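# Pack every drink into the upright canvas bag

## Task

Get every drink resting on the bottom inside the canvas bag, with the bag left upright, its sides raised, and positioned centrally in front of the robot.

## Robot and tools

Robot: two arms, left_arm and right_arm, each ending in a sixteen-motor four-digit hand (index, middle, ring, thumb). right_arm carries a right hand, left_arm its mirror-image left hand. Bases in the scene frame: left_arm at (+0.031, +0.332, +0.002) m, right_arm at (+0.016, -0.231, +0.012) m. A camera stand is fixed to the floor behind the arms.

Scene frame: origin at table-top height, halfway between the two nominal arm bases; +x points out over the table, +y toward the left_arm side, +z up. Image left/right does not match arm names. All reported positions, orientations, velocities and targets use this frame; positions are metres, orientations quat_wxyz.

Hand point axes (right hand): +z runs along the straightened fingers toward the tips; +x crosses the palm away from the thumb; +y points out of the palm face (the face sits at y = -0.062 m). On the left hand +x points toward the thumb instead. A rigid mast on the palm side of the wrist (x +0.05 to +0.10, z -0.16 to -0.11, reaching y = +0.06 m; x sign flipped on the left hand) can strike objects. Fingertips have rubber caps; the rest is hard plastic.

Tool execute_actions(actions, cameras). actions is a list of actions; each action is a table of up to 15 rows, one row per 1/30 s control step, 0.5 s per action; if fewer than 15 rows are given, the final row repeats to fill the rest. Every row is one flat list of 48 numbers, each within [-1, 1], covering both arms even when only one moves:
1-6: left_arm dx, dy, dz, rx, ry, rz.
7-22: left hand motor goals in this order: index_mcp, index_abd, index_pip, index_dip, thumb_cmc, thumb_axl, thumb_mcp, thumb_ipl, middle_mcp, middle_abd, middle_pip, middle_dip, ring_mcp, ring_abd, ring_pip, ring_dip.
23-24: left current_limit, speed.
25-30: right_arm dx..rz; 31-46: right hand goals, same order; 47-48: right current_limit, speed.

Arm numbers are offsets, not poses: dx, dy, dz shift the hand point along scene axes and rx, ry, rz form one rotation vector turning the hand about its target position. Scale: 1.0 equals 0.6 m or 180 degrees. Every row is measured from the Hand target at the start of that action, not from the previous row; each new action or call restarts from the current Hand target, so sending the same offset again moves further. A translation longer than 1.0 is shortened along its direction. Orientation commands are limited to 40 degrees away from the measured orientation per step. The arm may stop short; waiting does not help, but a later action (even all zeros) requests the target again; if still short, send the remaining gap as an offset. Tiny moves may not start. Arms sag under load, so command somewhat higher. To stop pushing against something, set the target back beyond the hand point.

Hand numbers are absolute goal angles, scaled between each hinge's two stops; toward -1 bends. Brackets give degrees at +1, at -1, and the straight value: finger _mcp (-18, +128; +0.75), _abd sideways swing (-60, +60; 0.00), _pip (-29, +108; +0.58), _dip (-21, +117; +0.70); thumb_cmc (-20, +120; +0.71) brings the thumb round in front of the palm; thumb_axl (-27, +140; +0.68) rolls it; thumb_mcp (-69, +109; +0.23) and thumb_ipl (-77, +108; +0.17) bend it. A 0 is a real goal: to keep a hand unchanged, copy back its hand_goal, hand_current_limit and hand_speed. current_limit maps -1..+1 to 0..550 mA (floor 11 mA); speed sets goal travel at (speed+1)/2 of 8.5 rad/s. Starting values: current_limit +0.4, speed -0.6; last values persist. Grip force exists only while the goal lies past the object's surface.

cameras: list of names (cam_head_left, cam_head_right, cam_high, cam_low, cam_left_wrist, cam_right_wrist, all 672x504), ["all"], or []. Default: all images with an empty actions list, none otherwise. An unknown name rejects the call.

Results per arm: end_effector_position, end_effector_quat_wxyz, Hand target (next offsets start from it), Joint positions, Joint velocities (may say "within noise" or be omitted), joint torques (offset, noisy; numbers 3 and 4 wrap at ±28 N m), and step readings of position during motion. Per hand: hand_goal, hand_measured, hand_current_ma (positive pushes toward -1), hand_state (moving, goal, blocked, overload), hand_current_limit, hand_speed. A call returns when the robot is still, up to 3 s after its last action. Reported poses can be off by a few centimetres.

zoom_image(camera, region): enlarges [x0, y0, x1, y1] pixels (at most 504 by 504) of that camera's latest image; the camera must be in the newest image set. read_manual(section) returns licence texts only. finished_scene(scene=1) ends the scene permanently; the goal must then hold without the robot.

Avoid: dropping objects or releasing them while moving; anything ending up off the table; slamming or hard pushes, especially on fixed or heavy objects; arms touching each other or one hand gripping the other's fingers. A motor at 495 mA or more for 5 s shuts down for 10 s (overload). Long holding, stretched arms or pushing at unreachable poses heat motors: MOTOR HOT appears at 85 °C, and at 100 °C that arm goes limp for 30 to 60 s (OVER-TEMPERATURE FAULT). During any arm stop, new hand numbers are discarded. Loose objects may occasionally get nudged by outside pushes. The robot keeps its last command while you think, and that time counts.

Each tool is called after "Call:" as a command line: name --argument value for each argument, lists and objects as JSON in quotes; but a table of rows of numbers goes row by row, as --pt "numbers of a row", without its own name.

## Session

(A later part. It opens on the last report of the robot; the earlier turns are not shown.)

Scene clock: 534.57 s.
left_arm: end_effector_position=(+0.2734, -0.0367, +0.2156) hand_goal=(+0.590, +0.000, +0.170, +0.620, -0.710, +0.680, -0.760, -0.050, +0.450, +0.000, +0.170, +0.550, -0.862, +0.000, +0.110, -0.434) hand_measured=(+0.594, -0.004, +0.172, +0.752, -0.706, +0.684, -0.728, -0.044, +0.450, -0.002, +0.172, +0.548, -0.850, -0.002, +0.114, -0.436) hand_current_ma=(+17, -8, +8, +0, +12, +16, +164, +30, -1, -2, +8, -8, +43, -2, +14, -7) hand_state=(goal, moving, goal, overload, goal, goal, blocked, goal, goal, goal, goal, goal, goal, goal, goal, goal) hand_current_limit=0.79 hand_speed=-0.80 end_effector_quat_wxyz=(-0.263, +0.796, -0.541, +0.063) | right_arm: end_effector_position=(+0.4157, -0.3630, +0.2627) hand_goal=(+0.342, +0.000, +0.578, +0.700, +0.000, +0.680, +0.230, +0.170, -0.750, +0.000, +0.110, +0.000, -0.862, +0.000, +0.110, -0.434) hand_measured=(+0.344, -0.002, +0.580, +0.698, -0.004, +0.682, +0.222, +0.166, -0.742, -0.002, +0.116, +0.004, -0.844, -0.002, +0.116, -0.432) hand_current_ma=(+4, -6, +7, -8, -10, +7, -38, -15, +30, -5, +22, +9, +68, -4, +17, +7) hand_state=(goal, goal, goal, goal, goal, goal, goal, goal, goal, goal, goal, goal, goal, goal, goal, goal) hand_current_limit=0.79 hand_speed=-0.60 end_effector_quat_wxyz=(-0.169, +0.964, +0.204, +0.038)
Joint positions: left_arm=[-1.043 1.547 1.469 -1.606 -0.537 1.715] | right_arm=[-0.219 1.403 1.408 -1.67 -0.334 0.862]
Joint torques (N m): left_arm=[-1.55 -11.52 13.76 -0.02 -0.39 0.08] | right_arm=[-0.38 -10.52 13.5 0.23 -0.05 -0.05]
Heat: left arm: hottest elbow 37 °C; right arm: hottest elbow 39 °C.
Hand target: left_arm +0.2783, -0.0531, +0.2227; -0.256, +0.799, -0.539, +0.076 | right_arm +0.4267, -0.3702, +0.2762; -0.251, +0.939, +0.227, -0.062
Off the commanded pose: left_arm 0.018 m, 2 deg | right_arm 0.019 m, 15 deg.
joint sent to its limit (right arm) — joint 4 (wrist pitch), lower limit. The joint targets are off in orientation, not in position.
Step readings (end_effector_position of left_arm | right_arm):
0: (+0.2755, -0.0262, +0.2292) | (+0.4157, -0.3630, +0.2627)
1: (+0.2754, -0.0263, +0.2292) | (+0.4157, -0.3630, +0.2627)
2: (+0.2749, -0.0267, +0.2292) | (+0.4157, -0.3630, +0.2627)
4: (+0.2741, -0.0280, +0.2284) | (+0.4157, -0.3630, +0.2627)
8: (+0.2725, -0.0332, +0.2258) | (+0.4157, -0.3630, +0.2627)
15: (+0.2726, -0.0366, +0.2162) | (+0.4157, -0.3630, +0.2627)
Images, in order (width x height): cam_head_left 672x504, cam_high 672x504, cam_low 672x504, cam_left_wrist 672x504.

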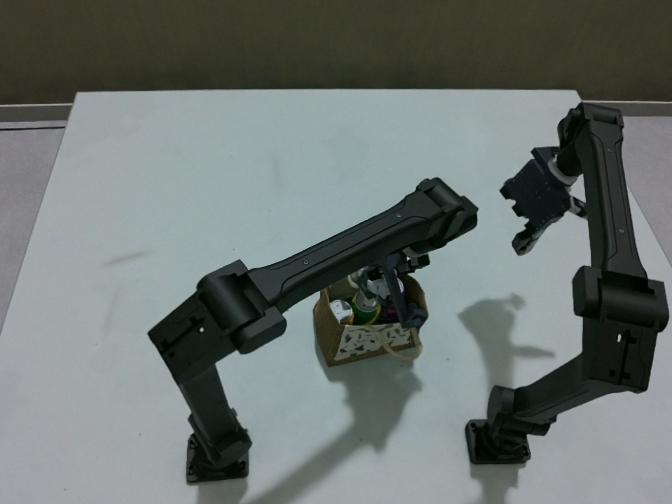

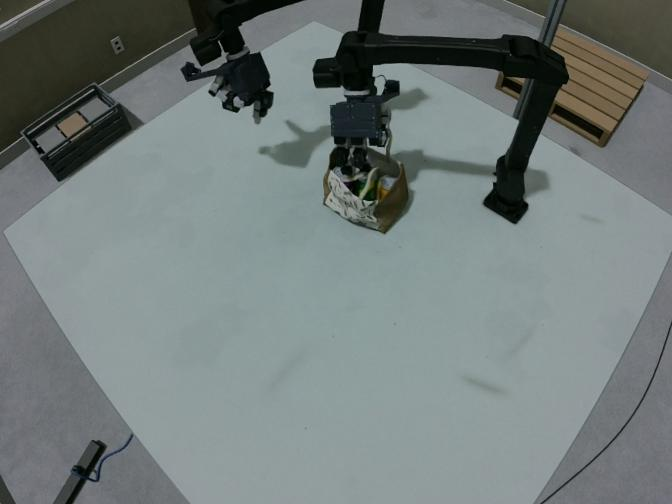

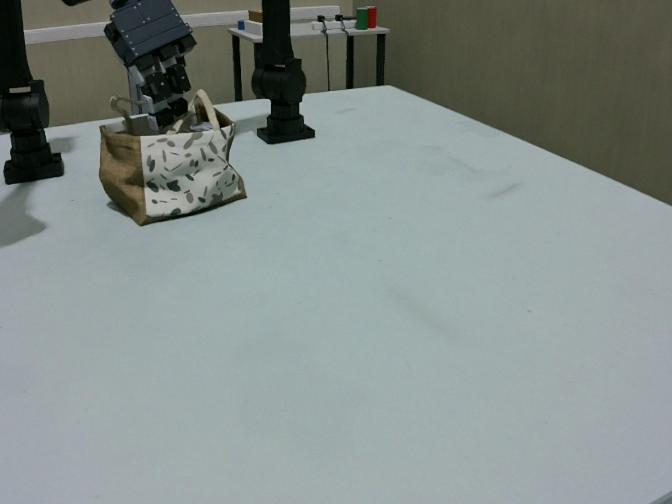

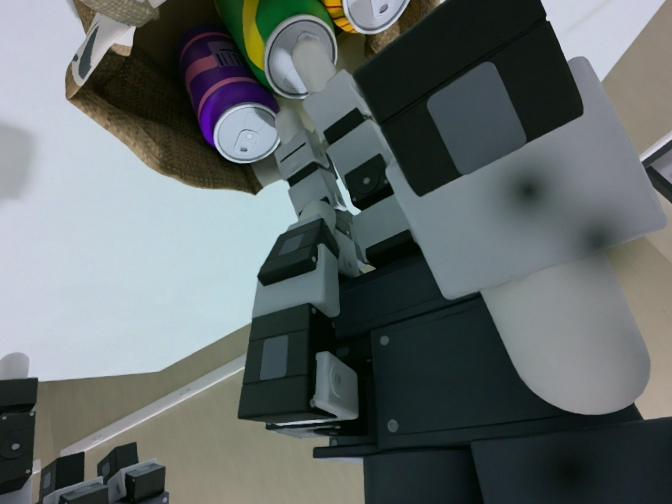

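Call:
execute_actions --actions '[[[-0.004,0.025,0.02,0,0,0,0.7,0,0.17,0.62,-0.71,0.68,-0.5,-0.02,0.6,0,0.17,0.55,-0.863,0,0.11,-0.435,0.79,-0.6,0,0,0,0,0,0,0.342,0,0.577,0.7,0,0.68,0.23,0.17,-0.75,0,0.11,0.0,-0.863,0,0.11,-0.435,0.79,-0.6]],[[0,0.0,0.07,0,0,0,0.7,0,0.17,0.62,-0.71,0.68,-0.5,-0.02,0.6,0,0.17,0.55,-0.863,0,0.11,-0.435,0.79,-0.6,0,0,0,0,0,0,0.342,0,0.577,0.7,0,0.68,0.23,0.17,-0.75,0,0.11,0.0,-0.863,0,0.11,-0.435,0.79,-0.6]],[[0,0.0,0.08,0,0,0,0.7,0,0.17,0.62,-0.71,0.68,-0.5,-0.02,0.6,0,0.17,0.55,-0.863,0,0.11,-0.435,0.79,-0.6,0,0,0,0,0,0,0.342,0,0.577,0.7,0,0.68,0.23,0.17,-0.75,0,0.11,0.0,-0.863,0,0.11,-0.435,0.79,-0.6]]]' --cameras '["cam_low","cam_head_left","cam_high","cam_left_wrist"]'

Call:
zoom_image --camera "cam_head_left" --region '[300, 225, 440, 365]'

Call:
zoom_image --camera "cam_low" --region '[90, 60, 260, 230]'

Call:
zoom_image --camera "cam_high" --region '[310, 100, 430, 240]'

Scene clock: 536.90 s.
left_arm: end_effector_position=(+0.2687, -0.0344, +0.3118) hand_goal=(+0.700, +0.000, +0.170, +0.620, -0.710, +0.680, -0.500, -0.020, +0.600, +0.000, +0.170, +0.550, -0.862, +0.000, +0.110, -0.434) hand_measured=(+0.688, +0.002, +0.170, +0.752, -0.706, +0.684, -0.502, -0.022, +0.592, -0.002, +0.172, +0.548, -0.850, -0.002, +0.114, -0.436) hand_current_ma=(-41, +6, -2, +0, +12, +14, -5, -5, -28, -2, +8, -8, +43, -2, +14, -7) hand_state=(goal, goal, goal, overload, goal, goal, goal, goal, goal, goal, goal, goal, goal, goal, goal, goal) hand_current_limit=0.79 hand_speed=-0.60 end_effector_quat_wxyz=(-0.224, +0.790, -0.557, +0.126) | right_arm: end_effector_position=(+0.4157, -0.3630, +0.2627) hand_goal=(+0.342, +0.000, +0.578, +0.700, +0.000, +0.680, +0.230, +0.170, -0.750, +0.000, +0.110, +0.000, -0.862, +0.000, +0.110, -0.434) hand_measured=(+0.344, -0.002, +0.580, +0.698, -0.004, +0.682, +0.222, +0.166, -0.742, -0.002, +0.116, +0.004, -0.844, -0.002, +0.116, -0.432) hand_current_ma=(+4, -6, +7, -8, -10, +7, -38, -15, +30, -5, +22, +9, +68, -4, +17, +7) hand_state=(goal, goal, goal, goal, goal, goal, goal, goal, goal, goal, goal, goal, goal, goal, goal, goal) hand_current_limit=0.79 hand_speed=-0.60 end_effector_quat_wxyz=(-0.169, +0.964, +0.204, +0.038)
Joint positions: left_arm=[-1.039 1.441 1.606 -1.671 -0.517 1.801] | right_arm=[-0.219 1.403 1.408 -1.67 -0.334 0.862]
Joint torques (N m): left_arm=[0.09 -11.28 13.78 -0.28 -0.35 0.26] | right_arm=[-0.15 -10.75 13.42 0.42 -0.01 -0.08]
Heat: left arm: hottest elbow 37 °C; right arm: hottest elbow 39 °C.
Hand target: left_arm +0.2759, -0.0380, +0.3247; -0.256, +0.799, -0.539, +0.076 | right_arm +0.4267, -0.3702, +0.2762; -0.251, +0.939, +0.227, -0.062
Off the commanded pose: left_arm 0.015 m, 7 deg | right_arm 0.019 m, 15 deg.
joint sent to its limit (left arm) — joint 4 (wrist pitch), lower limit. The joint targets are off in orientation, not in position.
joint sent to its limit (right arm) — joint 4 (wrist pitch), lower limit. The joint targets are off in orientation, not in position.
Step readings (end_effector_position of left_arm | right_arm):
0: (+0.2734, -0.0367, +0.2156) | (+0.4157, -0.3630, +0.2627)
1: (+0.2734, -0.0367, +0.2156) | (+0.4157, -0.3630, +0.2627)
2: (+0.2733, -0.0368, +0.2156) | (+0.4157, -0.3630, +0.2627)
4: (+0.2733, -0.0368, +0.2156) | (+0.4157, -0.3630, +0.2627)
8: (+0.2728, -0.0360, +0.2161) | (+0.4157, -0.3630, +0.2627)
15: (+0.2722, -0.0351, +0.2190) | (+0.4157, -0.3630, +0.2627)
16: (+0.2720, -0.0347, +0.2193) | (+0.4157, -0.3630, +0.2627)
17: (+0.2714, -0.0338, +0.2203) | (+0.4157, -0.3630, +0.2627)
19: (+0.2694, -0.0317, +0.2251) | (+0.4157, -0.3630, +0.2627)
23: (+0.2695, -0.0323, +0.2424) | (+0.4157, -0.3630, +0.2627)
30: (+0.2698, -0.0328, +0.2613) | (+0.4157, -0.3630, +0.2627)
31: (+0.2696, -0.0328, +0.2616) | (+0.4157, -0.3630, +0.2627)
32: (+0.2692, -0.0330, +0.2623) | (+0.4157, -0.3630, +0.2627)
34: (+0.2689, -0.0336, +0.2660) | (+0.4157, -0.3630, +0.2627)
38: (+0.2687, -0.0348, +0.2854) | (+0.4157, -0.3630, +0.2627)
45: (+0.2689, -0.0347, +0.3115) | (+0.4157, -0.3630, +0.2627)
Images, in order (width x height): cam_head_left 672x504, cam_high 672x504, cam_low 672x504, cam_left_wrist 672x504.

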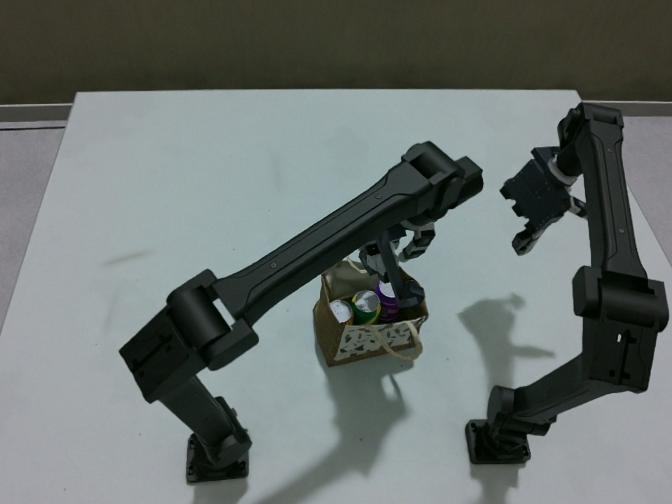

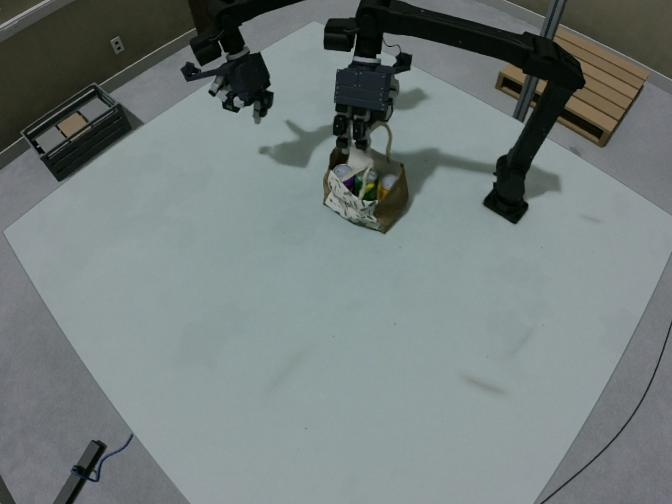

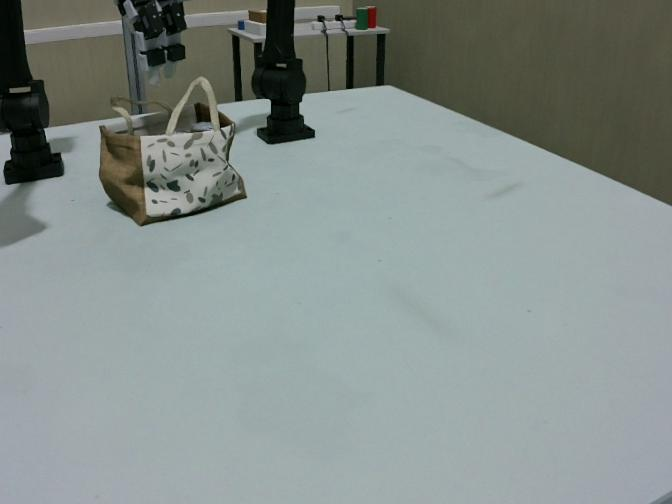

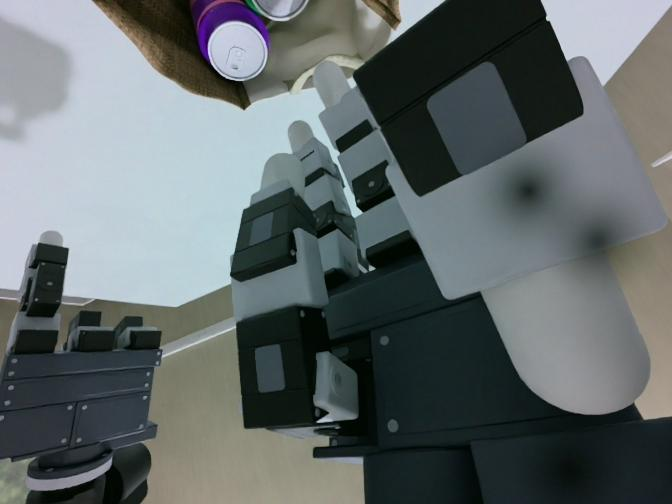

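Scaled by 3.600.

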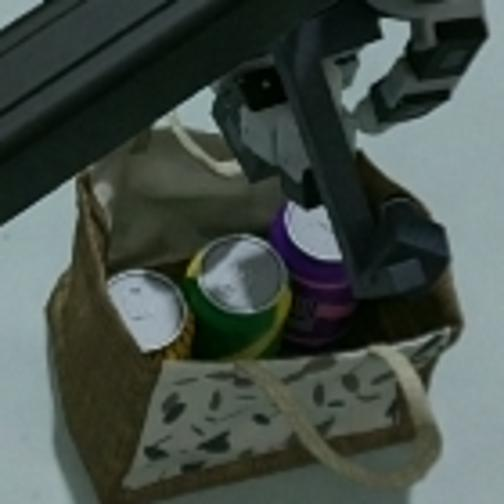

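Scaled by 2.965.

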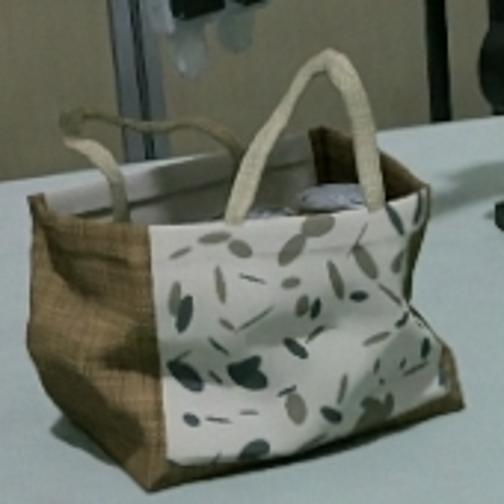

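Scaled by 3.600.

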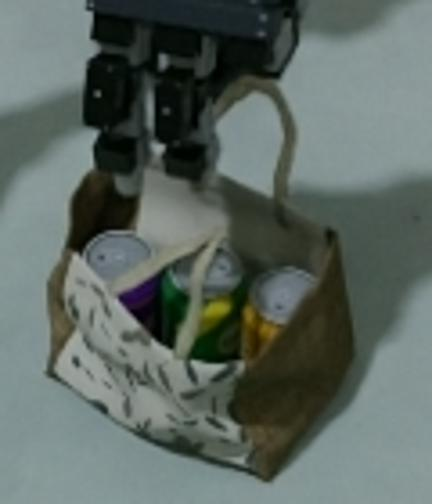

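Call:
execute_actions --actions '[[[-0.015,0.05,0.02,-0.045,-0.021,0,0.7,0,0.17,0.62,-0.71,0.68,-0.5,-0.02,0.6,0,0.17,0.55,-0.863,0,0.11,-0.435,0.79,-0.6,0,0,0,0,0,0,0.342,0,0.577,0.7,0,0.68,0.23,0.17,-0.75,0,0.11,0.0,-0.863,0,0.11,-0.435,0.79,-0.6]],[[-0.008,0.08,0.0,0,0,0.035,0.7,0,0.17,0.62,-0.71,0.68,-0.5,-0.02,0.6,0,0.17,0.55,-0.863,0,0.11,-0.435,0.79,-0.6,0,0,0,0,0,0,0.342,0,0.577,0.7,0,0.68,0.23,0.17,-0.75,0,0.11,0.0,-0.863,0,0.11,-0.435,0.79,-0.6]],[[0.01,0.08,0.0,0,0,0.0556,0.7,0,0.17,0.62,-0.71,0.68,-0.5,-0.02,0.6,0,0.17,0.55,-0.863,0,0.11,-0.435,0.79,-0.6,0,0,0,0,0,0,0.342,0,0.577,0.7,0,0.68,0.23,0.17,-0.75,0,0.11,0.0,-0.863,0,0.11,-0.435,0.79,-0.6]],[[0.02,0.07,0.0,0,0,0.0556,0.7,0,0.17,0.62,-0.71,0.68,-0.5,-0.02,0.6,0,0.17,0.55,-0.863,0,0.11,-0.435,0.79,-0.6,0,0,0,0,0,0,0.342,0,0.577,0.7,0,0.68,0.23,0.17,-0.75,0,0.11,0.0,-0.863,0,0.11,-0.435,0.79,-0.6]],[[0.035,0.07,0.0,0,0,0.0556,0.7,0,0.17,0.62,-0.71,0.68,-0.5,-0.02,0.6,0,0.17,0.55,-0.863,0,0.11,-0.435,0.79,-0.6,0,0,0,0,0,0,0.342,0,0.577,0.7,0,0.68,0.23,0.17,-0.75,0,0.11,0.0,-0.863,0,0.11,-0.435,0.79,-0.6]],[[0.05,0.07,0.0,0,0,0.0556,0.7,0,0.17,0.62,-0.71,0.68,-0.5,-0.02,0.6,0,0.17,0.55,-0.863,0,0.11,-0.435,0.79,-0.6,0,0,0,0,0,0,0.342,0,0.577,0.7,0,0.68,0.23,0.17,-0.75,0,0.11,0.0,-0.863,0,0.11,-0.435,0.79,-0.6]],[[0.06,0.05,-0.02,0,0,0.0556,0.7,0,0.17,0.62,-0.71,0.68,-0.5,-0.02,0.6,0,0.17,0.55,-0.863,0,0.11,-0.435,0.79,-0.6,0,0,0,0,0,0,0.342,0,0.577,0.7,0,0.68,0.23,0.17,-0.75,0,0.11,0.0,-0.863,0,0.11,-0.435,0.79,-0.6]]]' --cameras '["all"]'

Call:
zoom_image --camera "cam_head_left" --region '[290, 225, 440, 375]'

Call:
zoom_image --camera "cam_low" --region '[90, 60, 260, 230]'

Call:
zoom_image --camera "cam_high" --region '[310, 100, 430, 240]'

Scene clock: 541.97 s.
left_arm: end_effector_position=(+0.3607, +0.2450, +0.3132) hand_goal=(+0.700, +0.000, +0.170, +0.620, -0.710, +0.680, -0.500, -0.020, +0.600, +0.000, +0.170, +0.550, -0.862, +0.000, +0.110, -0.434) hand_measured=(+0.694, +0.002, +0.170, +0.752, -0.708, +0.682, -0.500, -0.022, +0.596, +0.000, +0.172, +0.548, -0.850, -0.002, +0.114, -0.436) hand_current_ma=(-22, +5, -2, +0, +6, +7, +0, -5, -14, -2, +6, -8, +43, -2, +14, -7) hand_state=(goal, goal, goal, overload, goal, goal, goal, goal, goal, goal, goal, goal, goal, goal, goal, goal) hand_current_limit=0.79 hand_speed=-0.60 end_effector_quat_wxyz=(-0.230, +0.964, -0.109, +0.079) | right_arm: end_effector_position=(+0.4157, -0.3630, +0.2627) hand_goal=(+0.342, +0.000, +0.578, +0.700, +0.000, +0.680, +0.230, +0.170, -0.750, +0.000, +0.110, +0.000, -0.862, +0.000, +0.110, -0.434) hand_measured=(+0.344, -0.002, +0.580, +0.698, -0.004, +0.682, +0.222, +0.166, -0.742, -0.002, +0.116, +0.004, -0.844, -0.002, +0.116, -0.432) hand_current_ma=(+4, -6, +7, -8, -10, +7, -38, -15, +30, -5, +22, +9, +68, -4, +17, +7) hand_state=(goal, goal, goal, goal, goal, goal, goal, goal, goal, goal, goal, goal, goal, goal, goal, goal) hand_current_limit=0.79 hand_speed=-0.60 end_effector_quat_wxyz=(-0.169, +0.964, +0.204, +0.038)
Joint positions: left_arm=[-0.298 1.119 1.314 -1.675 -0.483 1.545] | right_arm=[-0.219 1.403 1.408 -1.67 -0.334 0.862]
Joint torques (N m): left_arm=[-0.62 -6.24 13.01 0.01 -0.43 -0.02] | right_arm=[-0.67 -10.58 13.67 0.46 0 -0.06]
Heat: left arm: hottest elbow 36 °C; right arm: hottest elbow 39 °C.
Hand target: left_arm +0.3671, +0.2439, +0.3248; -0.257, +0.963, -0.078, +0.021 | right_arm +0.4267, -0.3702, +0.2762; -0.251, +0.939, +0.227, -0.062
Off the commanded pose: left_arm 0.013 m, 8 deg | right_arm 0.019 m, 15 deg.
joint sent to its limit (left arm) — joint 4 (wrist pitch), lower limit. The joint targets are off in orientation, not in position.
joint sent to its limit (right arm) — joint 4 (wrist pitch), lower limit. The joint targets are off in orientation, not in position.
Step readings (end_effector_position of left_arm | right_arm):
0: (+0.2687, -0.0344, +0.3118) | (+0.4157, -0.3630, +0.2627)
1: (+0.2686, -0.0344, +0.3118) | (+0.4157, -0.3630, +0.2627)
2: (+0.2687, -0.0340, +0.3124) | (+0.4157, -0.3630, +0.2627)
4: (+0.2688, -0.0320, +0.3150) | (+0.4157, -0.3630, +0.2627)
8: (+0.2676, -0.0206, +0.3273) | (+0.4157, -0.3630, +0.2627)
15: (+0.2656, -0.0113, +0.3447) | (+0.4157, -0.3630, +0.2627)
16: (+0.2656, -0.0111, +0.3439) | (+0.4157, -0.3630, +0.2627)
17: (+0.2650, -0.0094, +0.3418) | (+0.4157, -0.3630, +0.2627)
19: (+0.2626, +0.0006, +0.3337) | (+0.4157, -0.3630, +0.2627)
23: (+0.2618, +0.0252, +0.3275) | (+0.4157, -0.3630, +0.2627)
30: (+0.2622, +0.0370, +0.3411) | (+0.4157, -0.3630, +0.2627)
31: (+0.2622, +0.0375, +0.3412) | (+0.4157, -0.3630, +0.2627)
32: (+0.2628, +0.0397, +0.3400) | (+0.4157, -0.3630, +0.2627)
34: (+0.2619, +0.0492, +0.3339) | (+0.4157, -0.3630, +0.2627)
38: (+0.2663, +0.0745, +0.3303) | (+0.4157, -0.3630, +0.2627)
45: (+0.2686, +0.0856, +0.3404) | (+0.4157, -0.3630, +0.2627)
46: (+0.2687, +0.0857, +0.3401) | (+0.4157, -0.3630, +0.2627)
47: (+0.2695, +0.0874, +0.3391) | (+0.4157, -0.3630, +0.2627)
49: (+0.2709, +0.0952, +0.3348) | (+0.4157, -0.3630, +0.2627)
53: (+0.2788, +0.1185, +0.3325) | (+0.4157, -0.3630, +0.2627)
60: (+0.2811, +0.1276, +0.3386) | (+0.4157, -0.3630, +0.2627)
61: (+0.2813, +0.1278, +0.3386) | (+0.4157, -0.3630, +0.2627)
62: (+0.2823, +0.1292, +0.3381) | (+0.4157, -0.3630, +0.2627)
64: (+0.2866, +0.1372, +0.3365) | (+0.4157, -0.3630, +0.2627)
68: (+0.2994, +0.1619, +0.3351) | (+0.4157, -0.3630, +0.2627)
75: (+0.3030, +0.1697, +0.3368) | (+0.4157, -0.3630, +0.2627)
76: (+0.3032, +0.1700, +0.3368) | (+0.4157, -0.3630, +0.2627)
77: (+0.3043, +0.1717, +0.3368) | (+0.4157, -0.3630, +0.2627)
79: (+0.3098, +0.1806, +0.3369) | (+0.4157, -0.3630, +0.2627)
83: (+0.3235, +0.2075, +0.3371) | (+0.4157, -0.3630, +0.2627)
90: (+0.3269, +0.2150, +0.3370) | (+0.4157, -0.3630, +0.2627)
91: (+0.3272, +0.2151, +0.3369) | (+0.4157, -0.3630, +0.2627)
92: (+0.3287, +0.2166, +0.3364) | (+0.4157, -0.3630, +0.2627)
94: (+0.3347, +0.2226, +0.3334) | (+0.4157, -0.3630, +0.2627)
98: (+0.3514, +0.2404, +0.3213) | (+0.4157, -0.3630, +0.2627)
105: (+0.3601, +0.2451, +0.3131) | (+0.4157, -0.3630, +0.2627)

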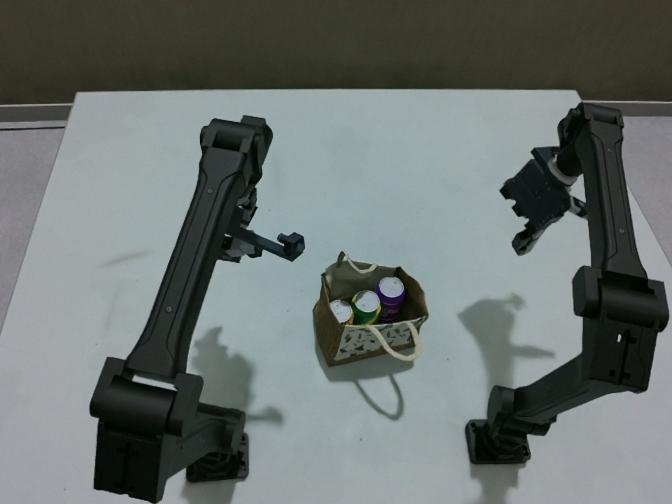

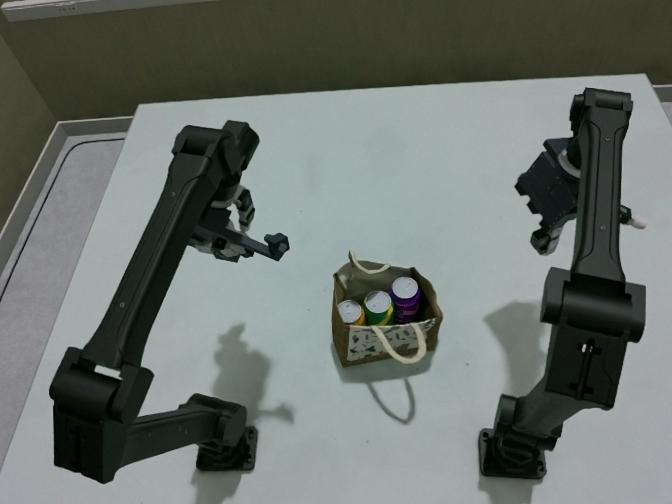

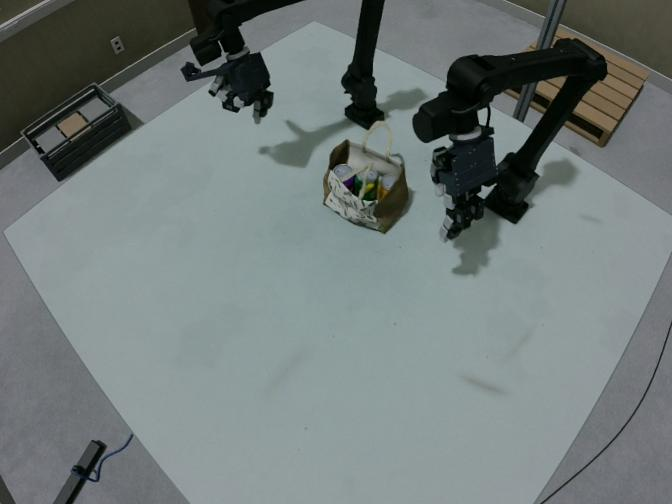

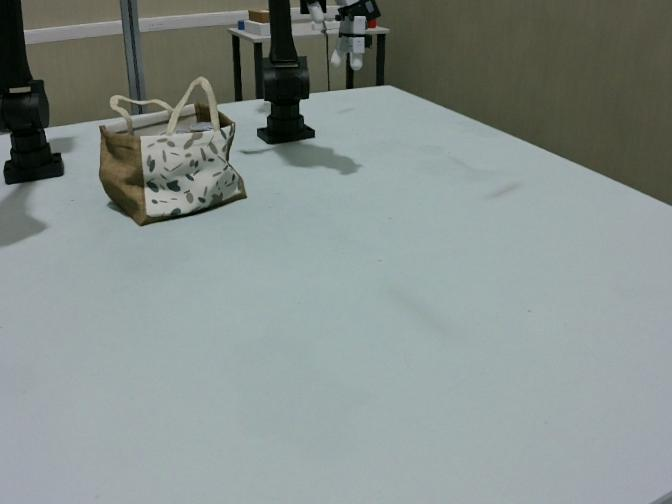

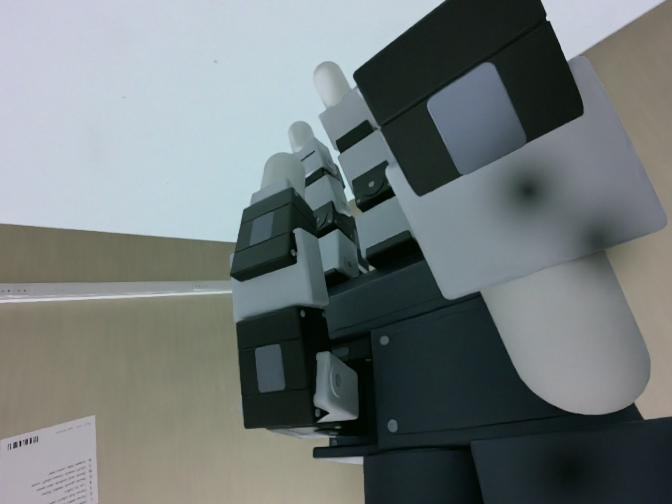

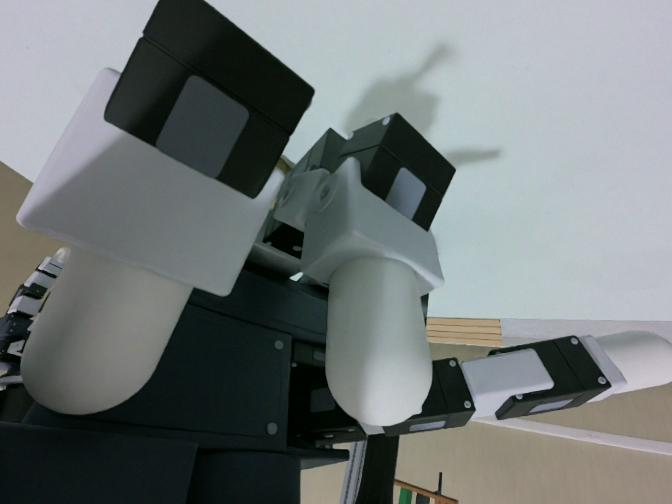

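Scaled by 3.360.

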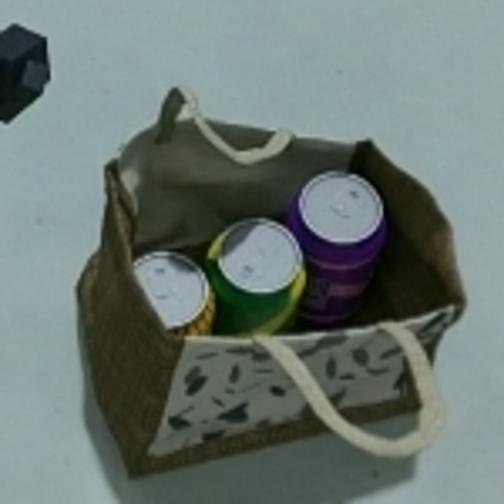

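Scaled by 2.965.

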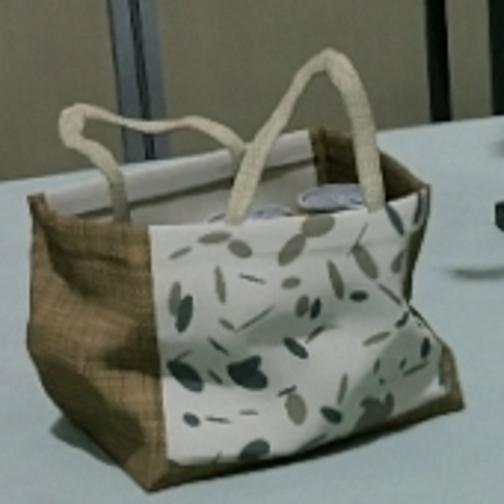

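Scaled by 3.600.

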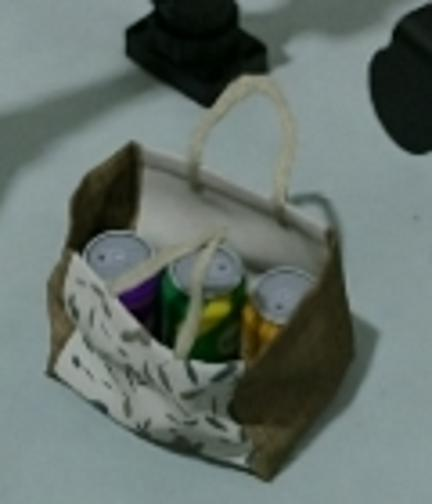

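Call:
finished_scene

The scene is finished: the task was done.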